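# Swing a stapler's cover open past vertical

## Task

Open the stapler by rotating its top cover well beyond the vertical, so that the stapler ends up open and resting flat on the table on its own; then release it and withdraw the grippers from it.

## Robot and tools

ROBOT AND FRAME. Two arms, left_arm and right_arm, each with a two-finger parallel gripper. All positions use one scene frame: the origin is at table-top height, halfway between the arms' nominal mounts, a little behind the near table edge. +x points out over the table, +z up, and left_arm sits on the +y side (arm names do not match image sides). Calibrated bases: left_arm at (+0.002, +0.303, -0.013) m, right_arm at (-0.004, -0.340, -0.005) m. On each gripper the fingers extend along its +z axis and close along its y axis. end_effector_position is the point between the finger pads, roughly 1 cm short of the fingertips; reported values may be off by a few cm, more when the arm reaches far.

THE ROW. Every motion command uses a row of 16 numbers, always covering both arms: left_arm x, y, z, qw, qx, qy, qz, opening, then right_arm the same eight. x, y, z are an absolute gripper position in metres and the quaternion an absolute orientation (w first), both in the scene frame, so each half is a pose, not an offset. opening runs from -1 (closed) to +1 (fully open, 0.093 m). An arm meant to stay still should be sent the same full pose and opening each time; re-sending the quaternion you want is safer than copying a drifted reported one.

execute_actions: argument actions is a list holding zero or one item. An empty list just reports state (with pictures). {"rows": [...], "steps": n} plays up to 15 rows, one per control step of 1/30 s, repeating the last row; default 15 steps, minimum 6. {"steps": n} alone (up to 300) waits. A target lying over 0.6 m from that arm's last reported position along any gripper axis gets the call refused and nothing moves. The last 6 steps of an action run after its result is taken. Optional cameras: a list of names, ["all"], or [].

move: target is one row or a list of up to 15 rows; the gripper follows straight lines to them, all arms finishing together, at least 0.5 s, capped at 10 s total. speed (m/s, 0.002 to 2.9, default 0.25; rotation up to twice that in rad/s) may be one number or one per target. blend (m) rounds corners at intermediate targets. blocking=false returns after about 0.5 s while the move continues. Paths ignore obstacles and the other arm; grippers lag and overshoot more when fast or nearly stretched. Opening changes in the first row go out at once; in later rows they happen on arrival, pausing all arms. The result adds a move: line: done (within 10 mm and 2 degrees), off_target, moving, held or fault, plus limits such as paced (pose clipped) or held (steps withheld). done does not mean no contact.

wait: seconds from 0 to 10; lets things run, returning early if a move ends. stop: brakes the current move (needs some distance); fingers keep going. zoom_image: camera name and region [x0, y0, x1, y1] in pixels, at most 504 by 504, on that camera's newest image. finished_scene: scene = the current scene number; ends it irreversibly and it is judged with the robot not touching.

CONTROLLER. Each step the commanded orientation is limited to 40 degrees from the measured one, then damped inverse kinematics drives the joints, favouring position. Friction and gravity can leave the hand low, short or tilted; tiny moves may not happen or go sideways. Check pose after each move. Avoid paths close to an arm's own base (go around it).

GRIP. grip_measured is the motor position on the -1..+1 scale; pads meet near -0.94, and each millimetre of object width adds about 0.0208. A value about 0.24 below an object's width reading grips at full force (roughly 50-65 N per pad); keep sending it to hold, send well above it to release. A big sudden drop in the number squeezes hard briefly. Joint positions list six joints then the gripper gap in metres.

RESULT LINES. end_effector_position, end_effector_quat_wxyz, grip_measured, Joint positions, Joint velocities (within noise means still), joint torques (include gravity; joints 1-3 wrap at ±28 N m), Hand target (pose now being driven to), Scene clock, and warnings MOTOR HOT (75 °C) or OVER-TEMPERATURE FAULT (90 °C, arm folds and idles; at 100 °C it drops). Heat builds from loads, stretched arms and pushing at unreachable poses.

AVOID. Letting the stapler fall or leave the table; releasing moving parts; slamming or pressing hard; collisions or pressing between the arms or one gripper closing on the other's fingers; striking the bar, plate (up to about 3 cm above table) or low rail near the bases; strain on wrist camera cables; anything that faults an arm. Loose objects may occasionally get nudged. Smooth, low-effort motion is preferred.

CAMERAS. cam_head_left, cam_head_right (fixed on a beam behind the arms), cam_high, cam_low, cam_left_wrist, cam_right_wrist, each 672x504. Calibration (intrinsics and T_world_to_cam) is given; fixed cameras may be a couple of degrees and under a centimetre off, wrist views may lag during motion.

Each tool is called by a JSON object that holds its "api" and its "payload".

## Session

{"api": "execute_actions", "payload": {"actions": [], "cameras": ["all"]}}

Scene clock: 0.00 s of 4900.00 s.
left_arm: end_effector_position=(+0.3615, +0.2983, +0.1094) grip_measured=+1.000 end_effector_quat_wxyz=(+0.664, -0.061, +0.744, +0.045) | right_arm: end_effector_position=(+0.3424, -0.4087, +0.1117) grip_measured=+1.000 end_effector_quat_wxyz=(+0.657, +0.153, +0.730, -0.111)
Joint positions: left_arm=[-0.095 1.553 0.185 1.24 -0.293 -0.056 0.093] | right_arm=[-0.003 1.625 0.167 1.308 0.335 0.072 0.093]
Joint velocities: within noise
Joint torques (N m): no reading
Heat: left arm: 30 °C; right arm: 31 °C.
Hand target: left_arm +0.3625, +0.2984, +0.1109; +0.665, -0.062, +0.743, +0.045 | right_arm +0.3451, -0.4086, +0.1186; +0.665, +0.153, +0.722, -0.109

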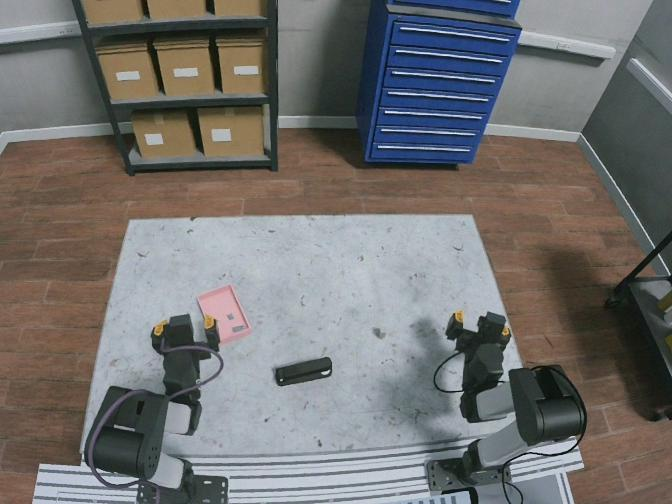

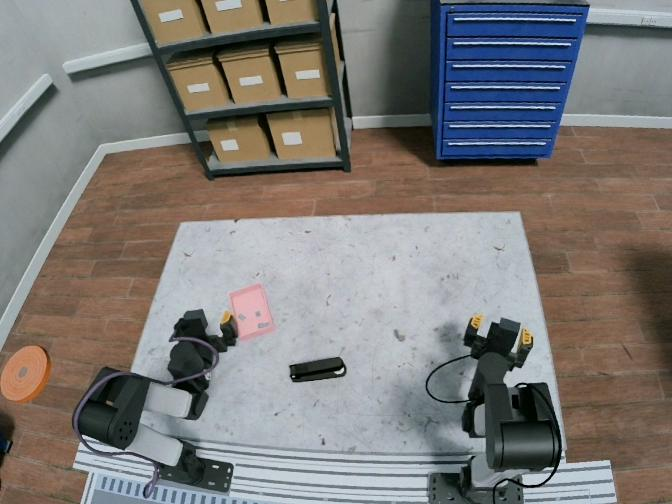

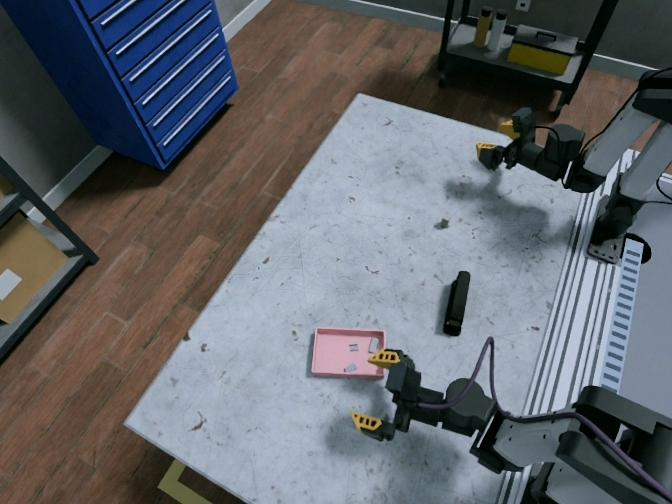

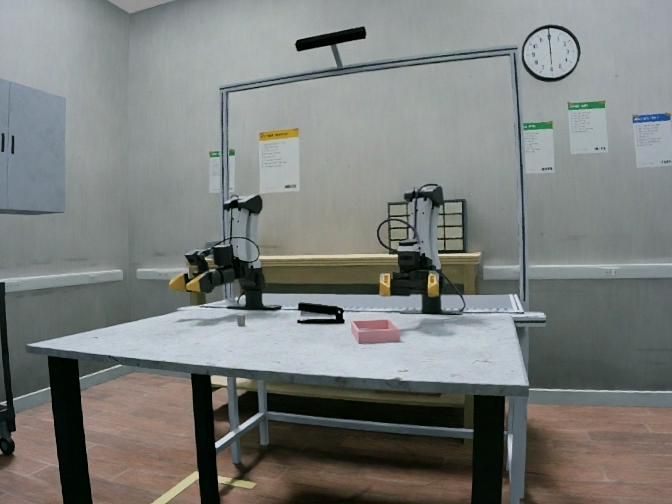

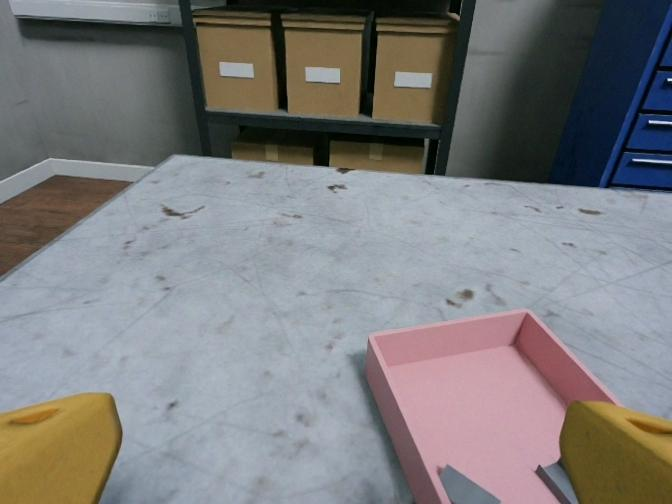

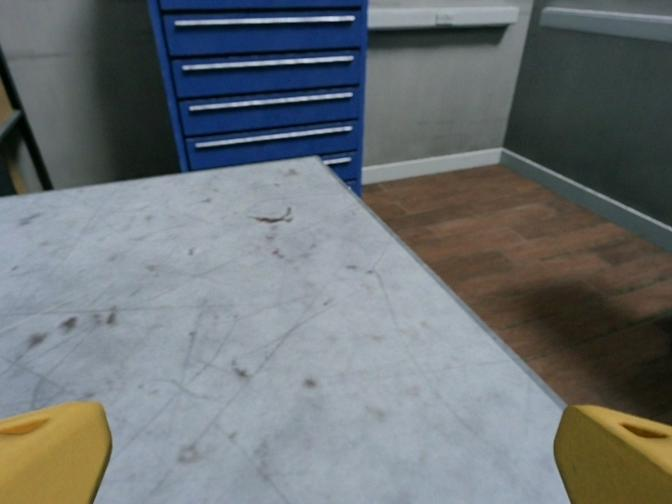

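{"api": "zoom_image", "payload": {"camera": "cam_low", "region": [270, 280, 370, 350]}}

{"api": "zoom_image", "payload": {"camera": "cam_head_left", "region": [260, 340, 350, 400]}}

{"api": "zoom_image", "payload": {"camera": "cam_high", "region": [400, 250, 520, 350]}}

{"api": "zoom_image", "payload": {"camera": "cam_head_right", "region": [270, 340, 370, 400]}}

Scaled by 5.040.

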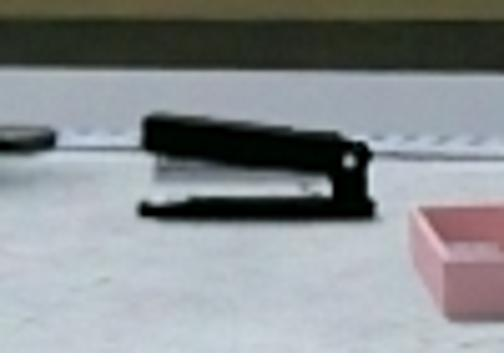

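Scaled by 5.600.

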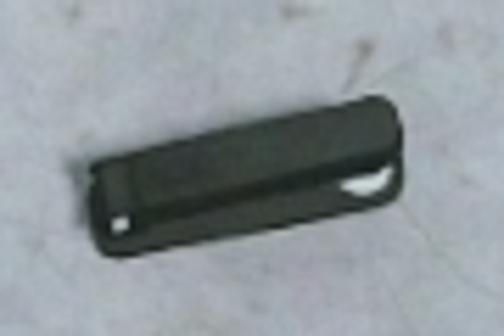

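Scaled by 4.200.

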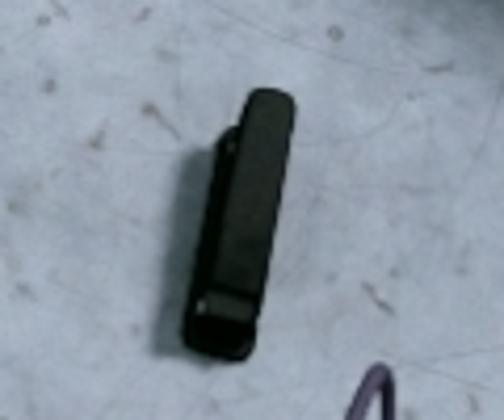

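Scaled by 5.040.

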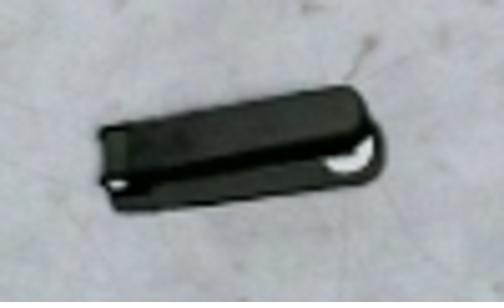

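{"api": "move", "payload": {"target": [[0.30, 0.2, 0.25, 0, 0.604, 0.797, 0, 1, 0.3424,-0.4087,0.1117,0.657,0.153,0.730,-0.111,1],[0.265, 0.0, 0.2, 0, 0.604, 0.797, 0, 1, 0.3424,-0.4087,0.1117,0.657,0.153,0.730,-0.111,1]], "blend": 0.03}}

Scene clock: 8.53 s of 4900.00 s.
left_arm: end_effector_position=(+0.2614, -0.0015, +0.1947) grip_measured=+1.000 end_effector_quat_wxyz=(+0.077, +0.609, +0.789, -0.019) | right_arm: end_effector_position=(+0.3424, -0.4087, +0.1117) grip_measured=+1.000 end_effector_quat_wxyz=(+0.657, +0.153, +0.730, -0.111)
Joint positions: left_arm=[-0.802 1.987 2.12 -1.545 0.016 0.458 0.093] | right_arm=[-0.003 1.625 0.167 1.308 0.335 0.072 0.093]
Joint velocities: within noise
Joint torques (N m): left_arm=[0.95 -8.62 9.55 0.6 -0.21 -0.07] | right_arm=[-0.16 -4.33 4.18 2.08 -0.04 -0.07]
Heat: left arm: 31 °C; right arm: 34 °C.
Hand target: left_arm +0.2647, +0.0002, +0.1995; +0.081, +0.602, +0.794, -0.017 | right_arm +0.3424, -0.4087, +0.1116; +0.657, +0.153, +0.730, -0.111
Off the commanded pose: left_arm 0.007 m, 9 deg | right_arm 0.000 m, 0 deg.
joint sent to its limit (left arm) — joint 4 (wrist pitch), lower limit.
Kept back: nothing.
move: off_target (left_arm)
camera_calibration:
cam_left_wrist: T_world_to_cam=[[-0.962488, -0.261783, -0.0713186, 0.265861], [-0.271061, 0.91616, 0.295259, 0.0505582], [-0.0119545, 0.303515, -0.952752, 0.273115], [0, 0, 0, 1]] pos_world=[0.272858, -0.0596159, 0.264244]

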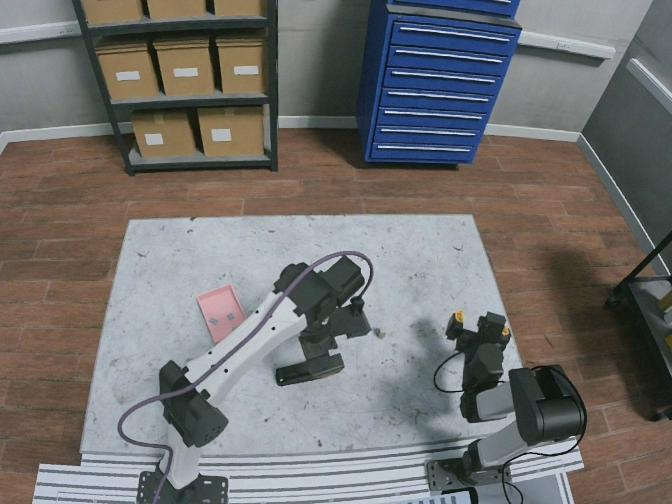

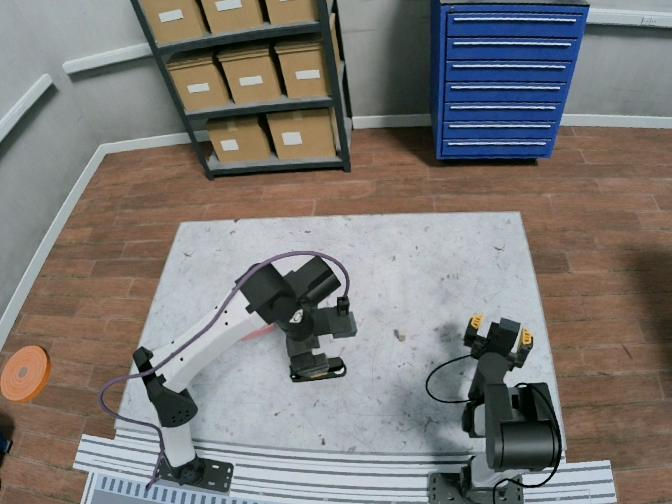

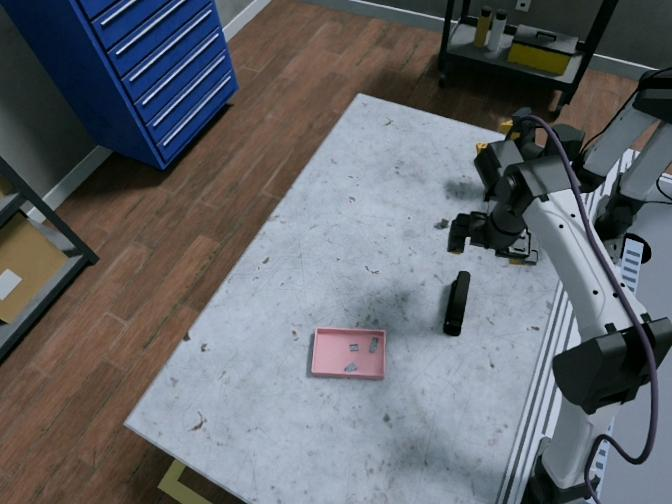

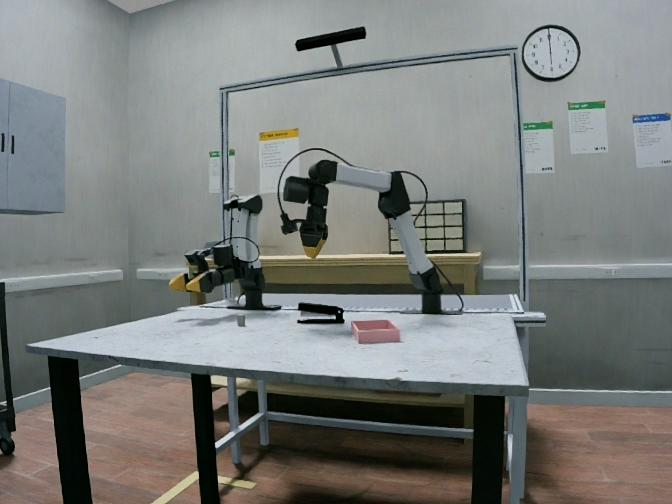

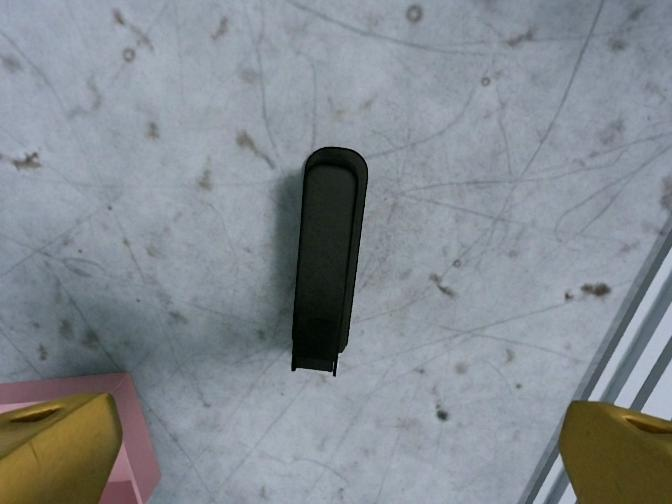

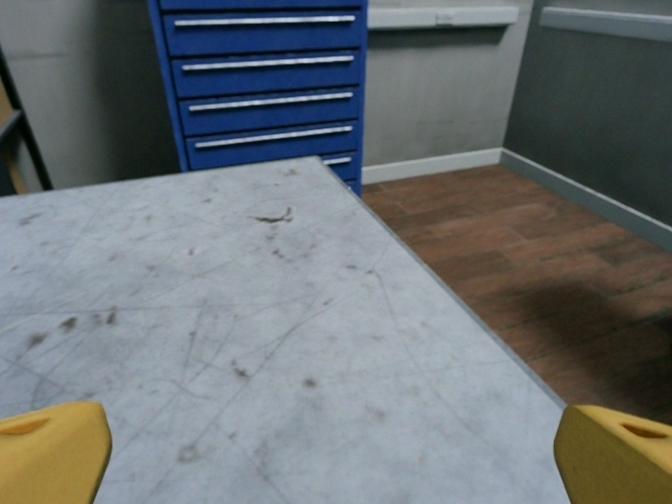

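{"api": "move", "payload": {"target": [0.2775, -0.02, 0.11, 0.0668, 0.6394, 0.763, -0.056, 1, 0.3424,-0.4087,0.1117,0.657,0.153,0.730,-0.111,1], "speed": 0.12}}

Scene clock: 11.13 s of 4900.00 s.
left_arm: end_effector_position=(+0.2758, -0.0190, +0.1154) grip_measured=+1.000 end_effector_quat_wxyz=(+0.067, +0.639, +0.765, -0.049) | right_arm: end_effector_position=(+0.3424, -0.4087, +0.1117) grip_measured=+1.000 end_effector_quat_wxyz=(+0.657, +0.153, +0.730, -0.111)
Joint positions: left_arm=[-0.777 2.022 1.847 -1.248 0.089 0.557 0.093] | right_arm=[-0.003 1.625 0.167 1.308 0.335 0.072 0.093]
Joint velocities: within noise
Joint torques (N m): left_arm=[0.96 -9.18 6.27 0.94 0.08 0.07] | right_arm=[-0.01 -4.4 4.19 2.08 -0.04 -0.07]
Heat: left arm: 32 °C; right arm: 34 °C.
Hand target: left_arm +0.2775, -0.0199, +0.1101; +0.067, +0.640, +0.764, -0.056 | right_arm +0.3424, -0.4087, +0.1116; +0.657, +0.153, +0.730, -0.111
Off the commanded pose: left_arm 0.006 m, 1 deg | right_arm 0.000 m, 0 deg.
Kept back: nothing.
move: done
camera_calibration:
cam_left_wrist: T_world_to_cam=[[-0.983089, -0.182152, -0.0189045, 0.270616], [-0.180248, 0.9442, 0.275675, 0.0716761], [-0.0323652, 0.27442, -0.961065, 0.209093], [0, 0, 0, 1]] pos_world=[0.285726, -0.0757627, 0.186309]

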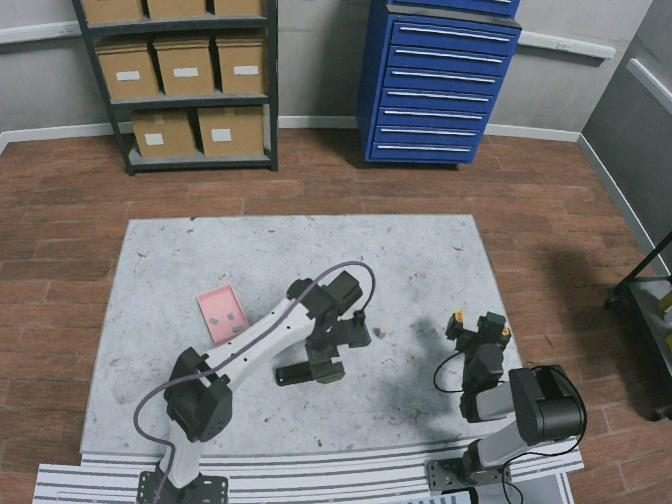

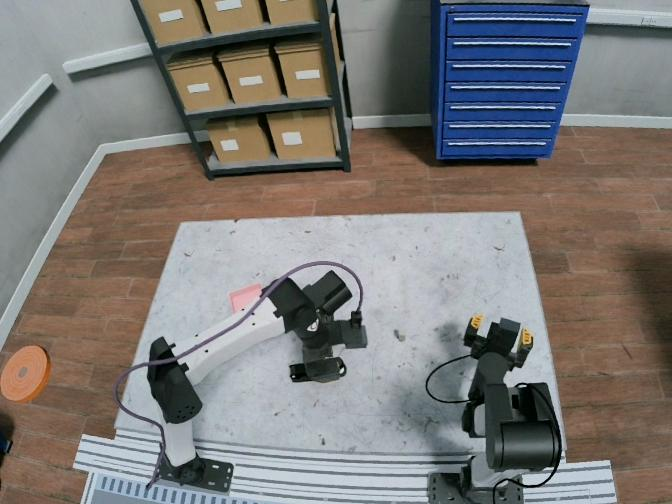

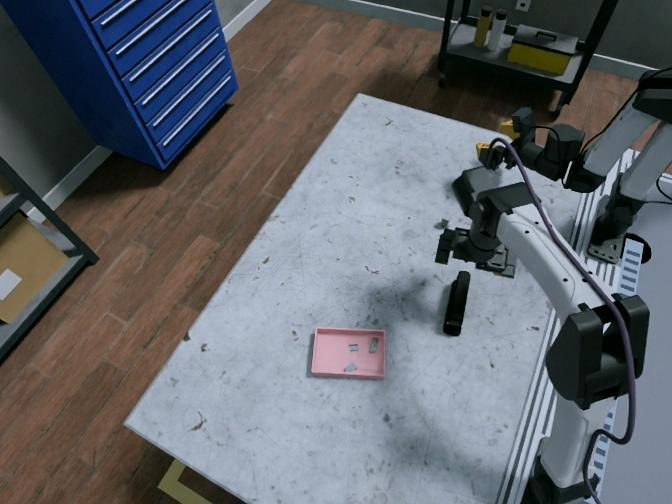

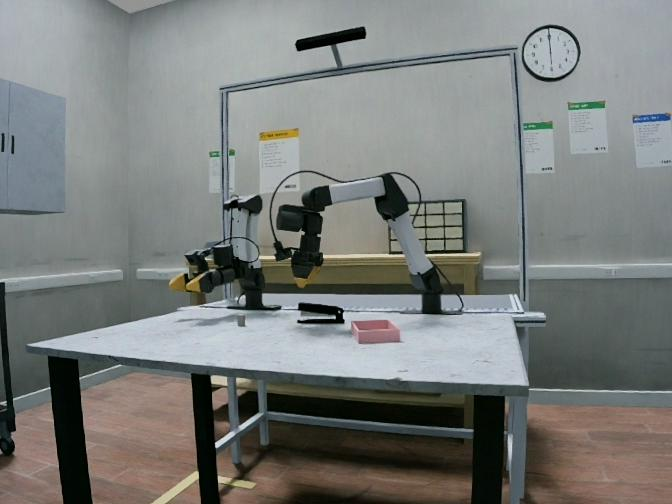

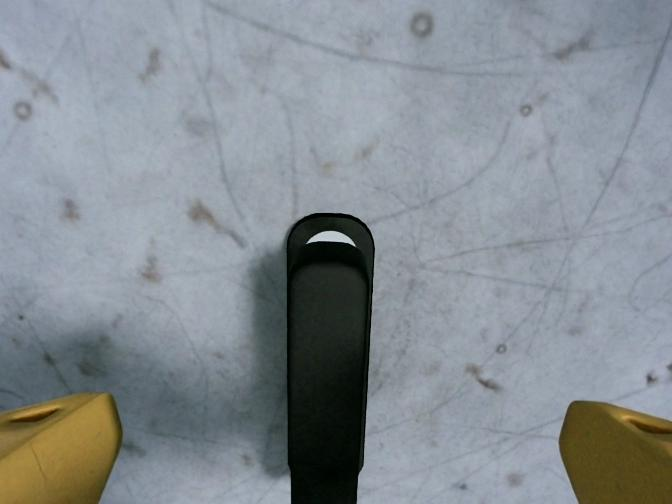

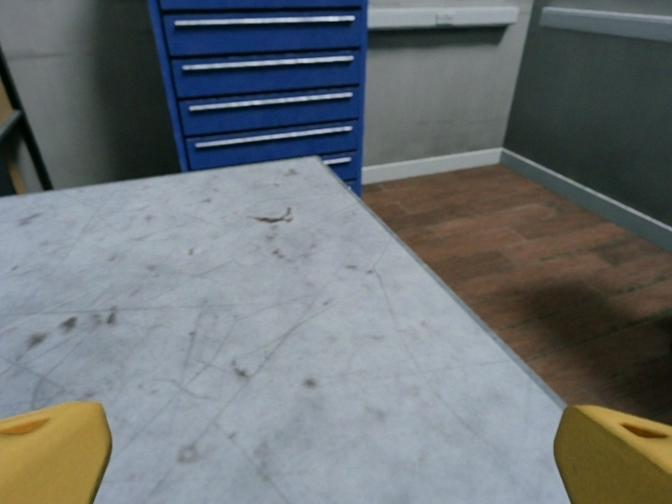

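{"api": "move", "payload": {"target": [0.278, -0.018, 0.045, 0.0668, 0.6394, 0.763, -0.056, 1, 0.3424,-0.4087,0.1117,0.657,0.153,0.730,-0.111,1], "speed": 0.06}}

{"api": "zoom_image", "payload": {"camera": "cam_low", "region": [270, 260, 370, 335]}}

Scene clock: 13.10 s of 4900.00 s.
left_arm: end_effector_position=(+0.2771, -0.0185, +0.0525) grip_measured=+1.000 end_effector_quat_wxyz=(+0.070, +0.640, +0.764, -0.050) | right_arm: end_effector_position=(+0.3424, -0.4087, +0.1117) grip_measured=+1.000 end_effector_quat_wxyz=(+0.657, +0.153, +0.730, -0.111)
Joint positions: left_arm=[-0.774 2.035 1.613 -0.998 0.09 0.56 0.093] | right_arm=[-0.003 1.625 0.167 1.308 0.335 0.072 0.093]
Joint velocities: within noise
Joint torques (N m): left_arm=[1.03 -8.94 6.09 0.95 0.1 0.07] | right_arm=[-0.02 -4.31 4.19 2.09 -0.03 -0.04]
Heat: left arm: 33 °C; right arm: 35 °C.
Hand target: left_arm +0.2779, -0.0179, +0.0450; +0.067, +0.640, +0.764, -0.056 | right_arm +0.3424, -0.4087, +0.1116; +0.657, +0.153, +0.730, -0.111
Off the commanded pose: left_arm 0.008 m, 1 deg | right_arm 0.000 m, 0 deg.
Kept back: nothing.
move: done
camera_calibration:
cam_left_wrist: T_world_to_cam=[[-0.983263, -0.180947, -0.0212397, 0.271082], [-0.179873, 0.945607, 0.271059, 0.0889617], [-0.0289629, 0.270343, -0.962328, 0.147521], [0, 0, 0, 1]] pos_world=[0.286819, -0.0749525, 0.123607]

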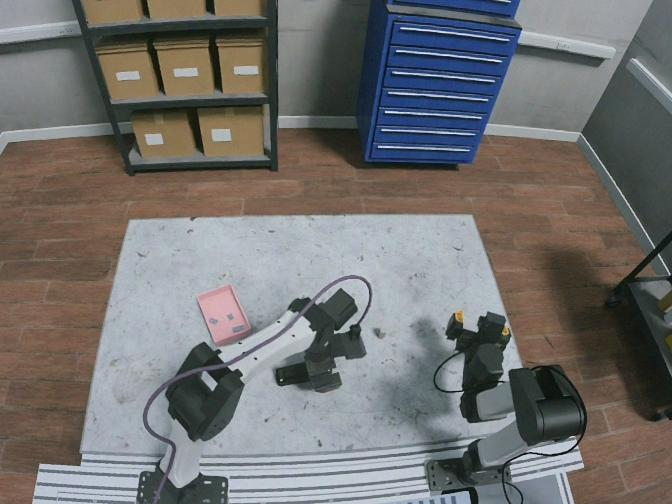

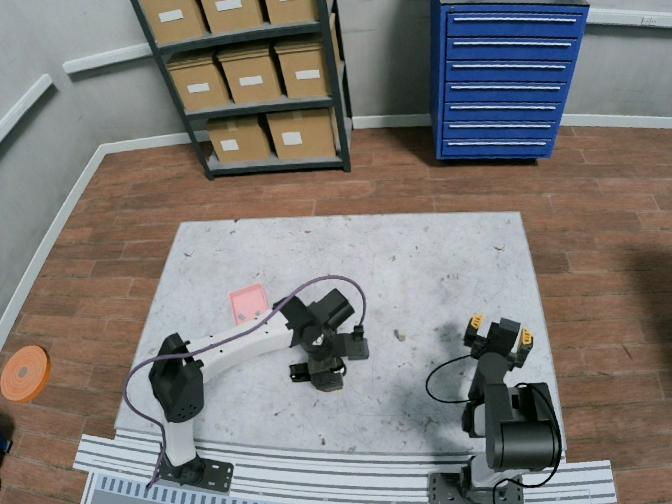

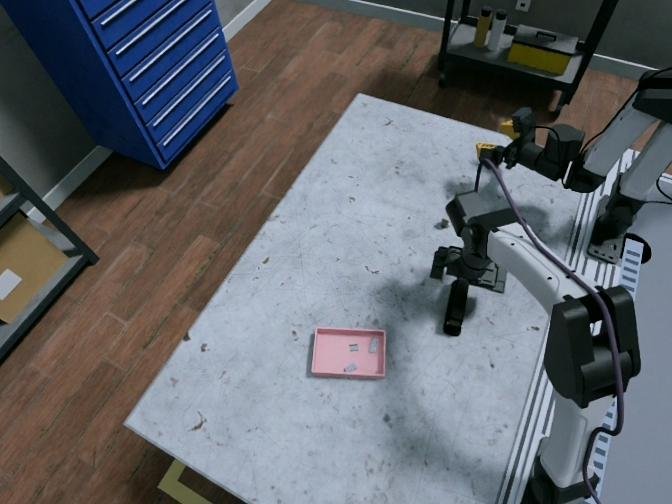

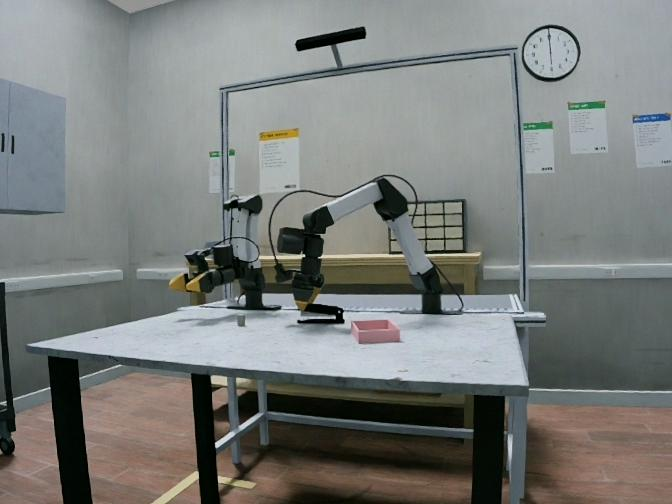

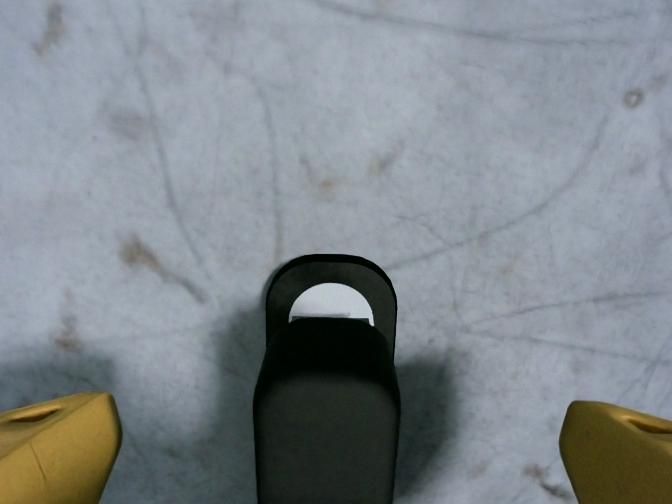

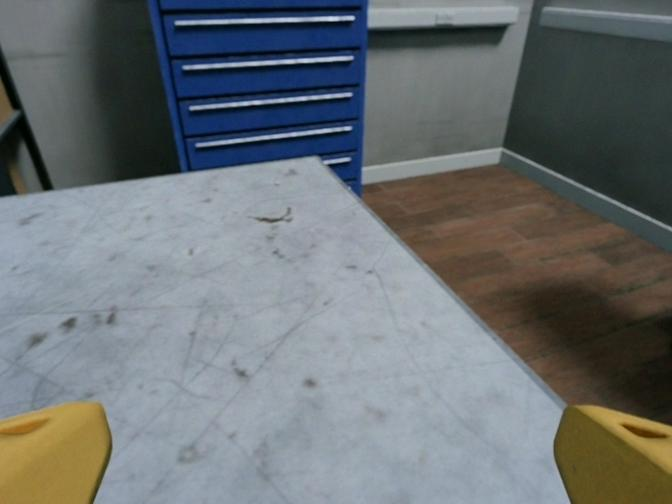

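Scaled by 5.040.

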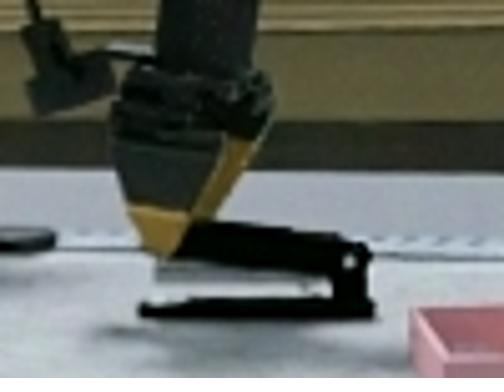

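{"api": "move", "payload": {"target": [[0.281, -0.015, 0.040, 0.0668, 0.6394, 0.763, -0.056, 1, 0.3424,-0.4087,0.1117,0.657,0.153,0.730,-0.111,1],[0.281, -0.015, 0.040, 0.0668, 0.6394, 0.763, -0.056, -0.2, 0.3424,-0.4087,0.1117,0.657,0.153,0.730,-0.111,1]], "speed": 0.05, "cameras": ["cam_left_wrist", "cam_low"]}}

Scene clock: 14.70 s of 4900.00 s.
left_arm: end_effector_position=(+0.2811, -0.0160, +0.0495) grip_measured=-0.198 end_effector_quat_wxyz=(+0.073, +0.639, +0.764, -0.050) | right_arm: end_effector_position=(+0.3424, -0.4087, +0.1117) grip_measured=+1.000 end_effector_quat_wxyz=(+0.657, +0.153, +0.730, -0.111)
Joint positions: left_arm=[-0.763 2.035 1.6 -0.979 0.091 0.571 0.036] | right_arm=[-0.003 1.625 0.167 1.308 0.335 0.072 0.093]
Joint velocities: within noise
Joint torques (N m): left_arm=[0.98 -8.62 5.91 0.96 0.1 0.07] | right_arm=[0.01 -4.38 4 2.05 -0.04 -0.06]
Heat: left arm: 33 °C; right arm: 35 °C.
Hand target: left_arm +0.2808, -0.0148, +0.0401; +0.067, +0.640, +0.764, -0.056 | right_arm +0.3424, -0.4087, +0.1116; +0.657, +0.153, +0.730, -0.111
Off the commanded pose: left_arm 0.010 m, 1 deg | right_arm 0.000 m, 0 deg.
Kept back: nothing.
move: done
camera_calibration:
cam_left_wrist: T_world_to_cam=[[-0.982977, -0.182064, -0.0246607, 0.275412], [-0.182007, 0.946642, 0.265974, 0.0889813], [-0.0250796, 0.265935, -0.963665, 0.14308], [0, 0, 0, 1]] pos_world=[0.290508, -0.0721407, 0.121006]
Images, in order (width x height): cam_low 672x504, cam_left_wrist 672x504.

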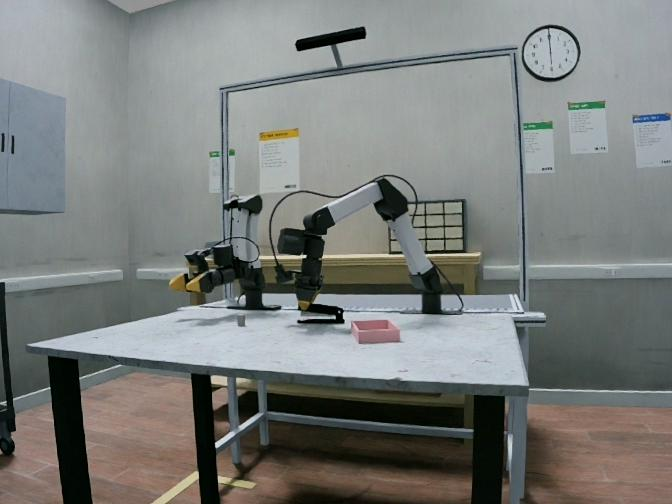

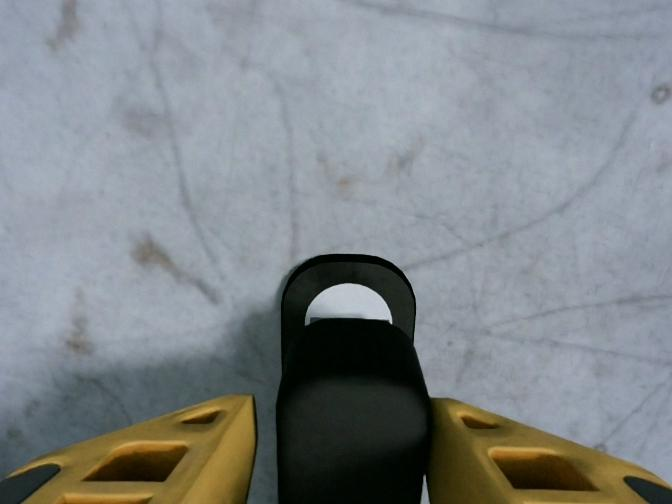

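{"api": "move", "payload": {"target": [[0.2785, -0.014, 0.034, 0.0668, 0.6394, 0.763, -0.056, -0.2, 0.3424,-0.4087,0.1117,0.657,0.153,0.730,-0.111,1],[0.2785, -0.014, 0.034, 0.0668, 0.6394, 0.763, -0.056, -0.4, 0.3424,-0.4087,0.1117,0.657,0.153,0.730,-0.111,1]], "speed": 0.05, "cameras": ["cam_left_wrist", "cam_low"]}}

{"api": "zoom_image", "payload": {"camera": "cam_low", "region": [270, 260, 370, 335]}}

Scene clock: 16.20 s of 4900.00 s.
left_arm: end_effector_position=(+0.2792, -0.0141, +0.0419) grip_measured=-0.394 end_effector_quat_wxyz=(+0.071, +0.639, +0.764, -0.051) | right_arm: end_effector_position=(+0.3424, -0.4087, +0.1117) grip_measured=+1.000 end_effector_quat_wxyz=(+0.657, +0.153, +0.730, -0.111)
Joint positions: left_arm=[-0.763 2.035 1.57 -0.954 0.092 0.571 0.026] | right_arm=[-0.003 1.625 0.167 1.308 0.335 0.072 0.093]
Joint velocities: within noise
Joint torques (N m): left_arm=[0.7 -8.87 5.91 0.96 0.09 0.04] | right_arm=[0.02 -4.42 4.04 2.12 -0.06 -0.09]
Heat: left arm: 34 °C; right arm: 35 °C.
Hand target: left_arm +0.2784, -0.0139, +0.0340; +0.067, +0.640, +0.764, -0.056 | right_arm +0.3424, -0.4087, +0.1116; +0.657, +0.153, +0.730, -0.111
Off the commanded pose: left_arm 0.008 m, 1 deg | right_arm 0.000 m, 0 deg.
Kept back: nothing.
move: done
camera_calibration:
cam_left_wrist: T_world_to_cam=[[-0.98315, -0.181518, -0.0215948, 0.273608], [-0.180568, 0.945958, 0.269367, 0.088298], [-0.0284674, 0.268728, -0.962795, 0.136148], [0, 0, 0, 1]] pos_world=[0.288817, -0.0704481, 0.113206]
Images, in order (width x height): cam_low 672x504, cam_left_wrist 672x504.

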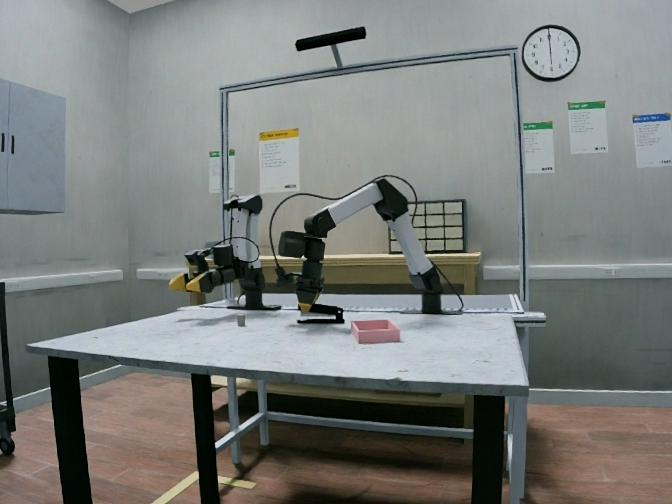

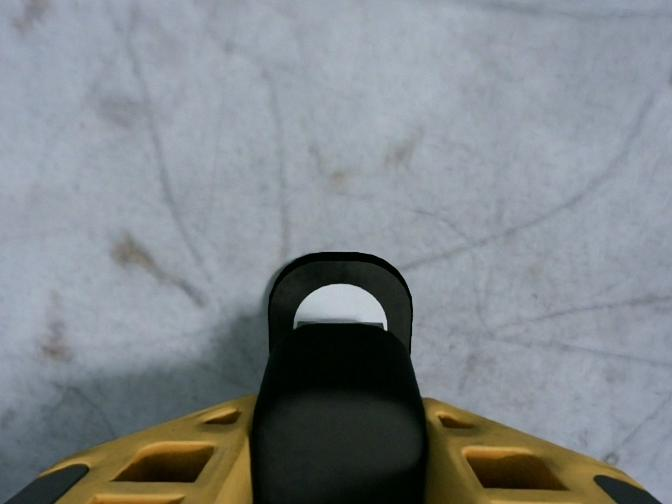

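Scaled by 5.040.

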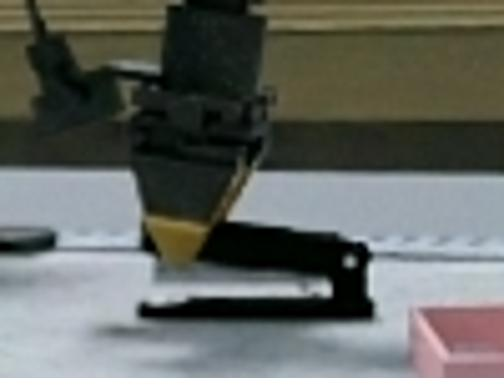

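{"api": "move", "payload": {"target": [[0.2785, -0.014, 0.036, 0.0668, 0.6394, 0.763, -0.056, -0.54, 0.3424,-0.4087,0.1117,0.657,0.153,0.730,-0.111,1],[0.2734, -0.0122, 0.057, 0.100, 0.636, 0.759, -0.084, -0.54, 0.3424,-0.4087,0.1117,0.657,0.153,0.730,-0.111,1],[0.2717, -0.0027, 0.0805, 0.133, 0.632, 0.755, -0.111, -0.54, 0.3424,-0.4087,0.1117,0.657,0.153,0.730,-0.111,1]], "speed": 0.04, "cameras": ["cam_left_wrist", "cam_low", "cam_high"]}}

{"api": "zoom_image", "payload": {"camera": "cam_low", "region": [270, 250, 370, 335]}}

Scene clock: 20.17 s of 4900.00 s.
left_arm: end_effector_position=(+0.2700, -0.0010, +0.0702) grip_measured=-0.499 end_effector_quat_wxyz=(+0.113, +0.631, +0.760, -0.102) | right_arm: end_effector_position=(+0.3424, -0.4087, +0.1117) grip_measured=+1.000 end_effector_quat_wxyz=(+0.657, +0.153, +0.730, -0.111)
Joint positions: left_arm=[-0.714 1.876 1.435 -0.888 0.195 0.595 0.021] | right_arm=[-0.003 1.625 0.167 1.308 0.335 0.072 0.093]
Joint velocities: within noise
Joint torques (N m): left_arm=[0.95 -11.22 6.38 1.18 0.19 0.1] | right_arm=[-0.09 -4.38 4.11 2.1 -0.02 -0.08]
Heat: left arm: 36 °C; right arm: 36 °C.
Hand target: left_arm +0.2716, -0.0027, +0.0804; +0.133, +0.632, +0.755, -0.111 | right_arm +0.3424, -0.4087, +0.1116; +0.657, +0.153, +0.730, -0.111
Off the commanded pose: left_arm 0.011 m, 3 deg | right_arm 0.000 m, 0 deg.
Kept back: nothing.
move: off_target (left_arm)
camera_calibration:
cam_left_wrist: T_world_to_cam=[[-0.98236, -0.186911, 0.00566462, 0.265396], [-0.184257, 0.972686, 0.141179, 0.0766703], [-0.0318978, 0.137645, -0.989968, 0.162352], [0, 0, 0, 1]] pos_world=[0.28002, -0.0473175, 0.148396]
Images, in order (width x height): cam_high 672x504, cam_low 672x504, cam_left_wrist 672x504.

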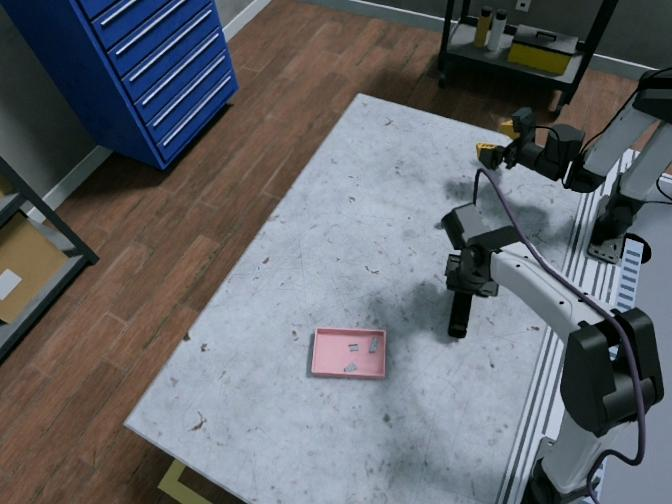

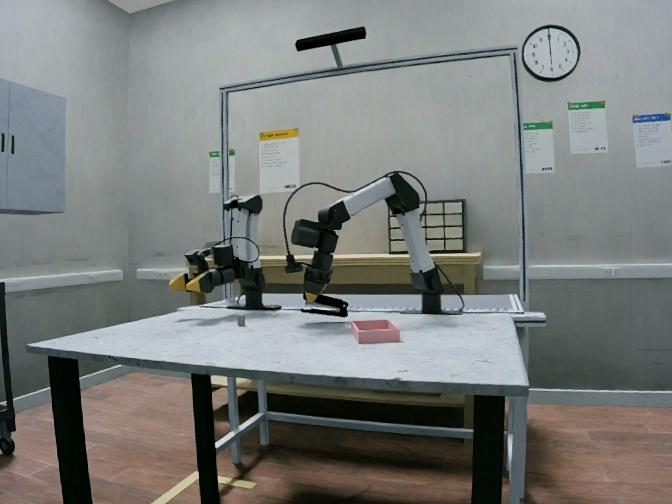

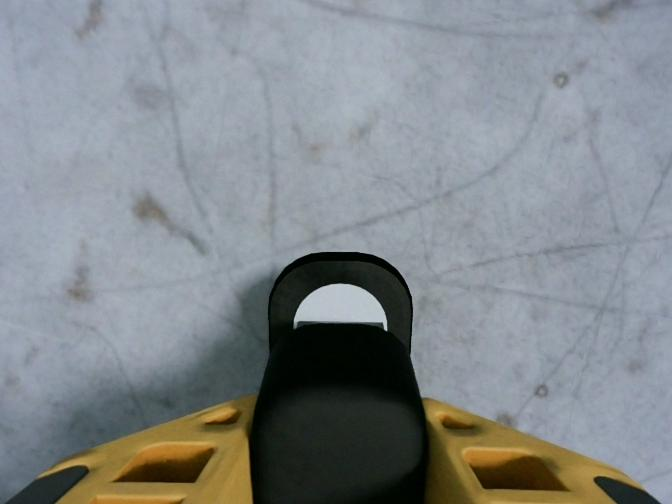

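Scaled by 5.040.

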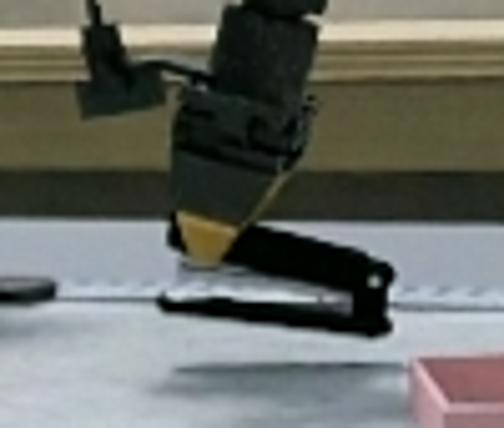

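{"api": "move", "payload": {"target": [[0.2734, -0.0135, 0.050, 0.100, 0.636, 0.759, -0.084, -0.54, 0.3424,-0.4087,0.1117,0.657,0.153,0.730,-0.111,1],[0.2785, -0.014, 0.034, 0.0668, 0.6394, 0.763, -0.056, -0.54, 0.3424,-0.4087,0.1117,0.657,0.153,0.730,-0.111,1]], "speed": 0.04, "cameras": ["cam_left_wrist", "cam_low"]}}

{"api": "zoom_image", "payload": {"camera": "cam_low", "region": [270, 250, 370, 335]}}

Scene clock: 26.27 s of 4900.00 s.
left_arm: end_effector_position=(+0.2674, -0.0066, +0.0413) grip_measured=-0.499 end_effector_quat_wxyz=(+0.055, +0.637, +0.766, -0.067) | right_arm: end_effector_position=(+0.3424, -0.4087, +0.1117) grip_measured=+1.000 end_effector_quat_wxyz=(+0.657, +0.153, +0.730, -0.111)
Joint positions: left_arm=[-0.756 2.01 1.532 -0.969 0.129 0.572 0.021] | right_arm=[-0.003 1.625 0.167 1.308 0.335 0.072 0.093]
Joint velocities: within noise
Joint torques (N m): left_arm=[-0.03 -6.86 9.32 1.08 -0.33 0.04] | right_arm=[0.01 -4.4 4.16 2.09 -0.03 -0.08]
Heat: left arm: 38 °C; right arm: 37 °C.
Hand target: left_arm +0.2780, -0.0136, +0.0344; +0.067, +0.640, +0.764, -0.056 | right_arm +0.3424, -0.4087, +0.1116; +0.657, +0.153, +0.730, -0.111
Off the commanded pose: left_arm 0.015 m, 2 deg | right_arm 0.000 m, 0 deg.
Kept back: nothing.
move: off_target (left_arm)
camera_calibration:
cam_left_wrist: T_world_to_cam=[[-0.982847, -0.182734, 0.0249093, 0.261377], [-0.169159, 0.947041, 0.272943, 0.0760824], [-0.0734659, 0.264047, -0.961708, 0.145219], [0, 0, 0, 1]] pos_world=[0.280432, -0.0626355, 0.112381]
Images, in order (width x height): cam_low 672x504, cam_left_wrist 672x504.

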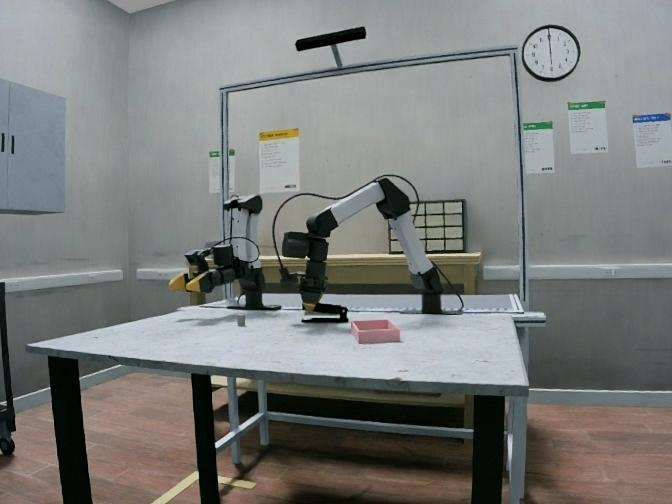

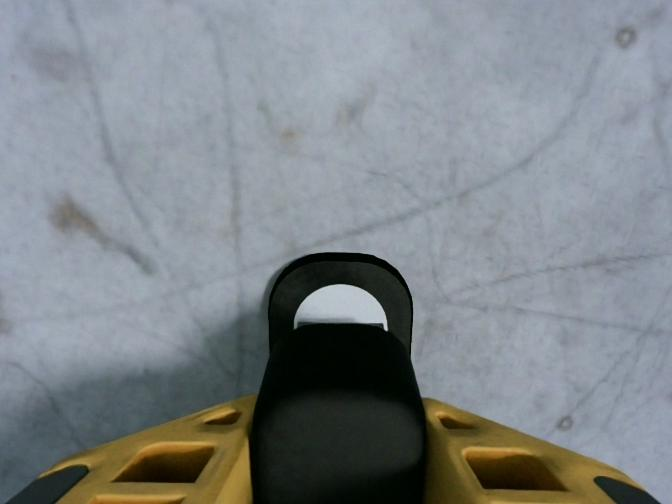

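Scaled by 5.040.

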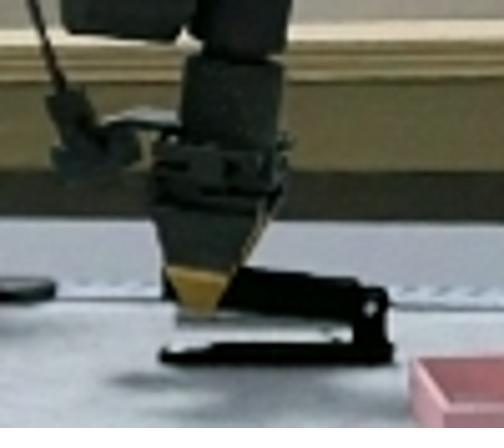

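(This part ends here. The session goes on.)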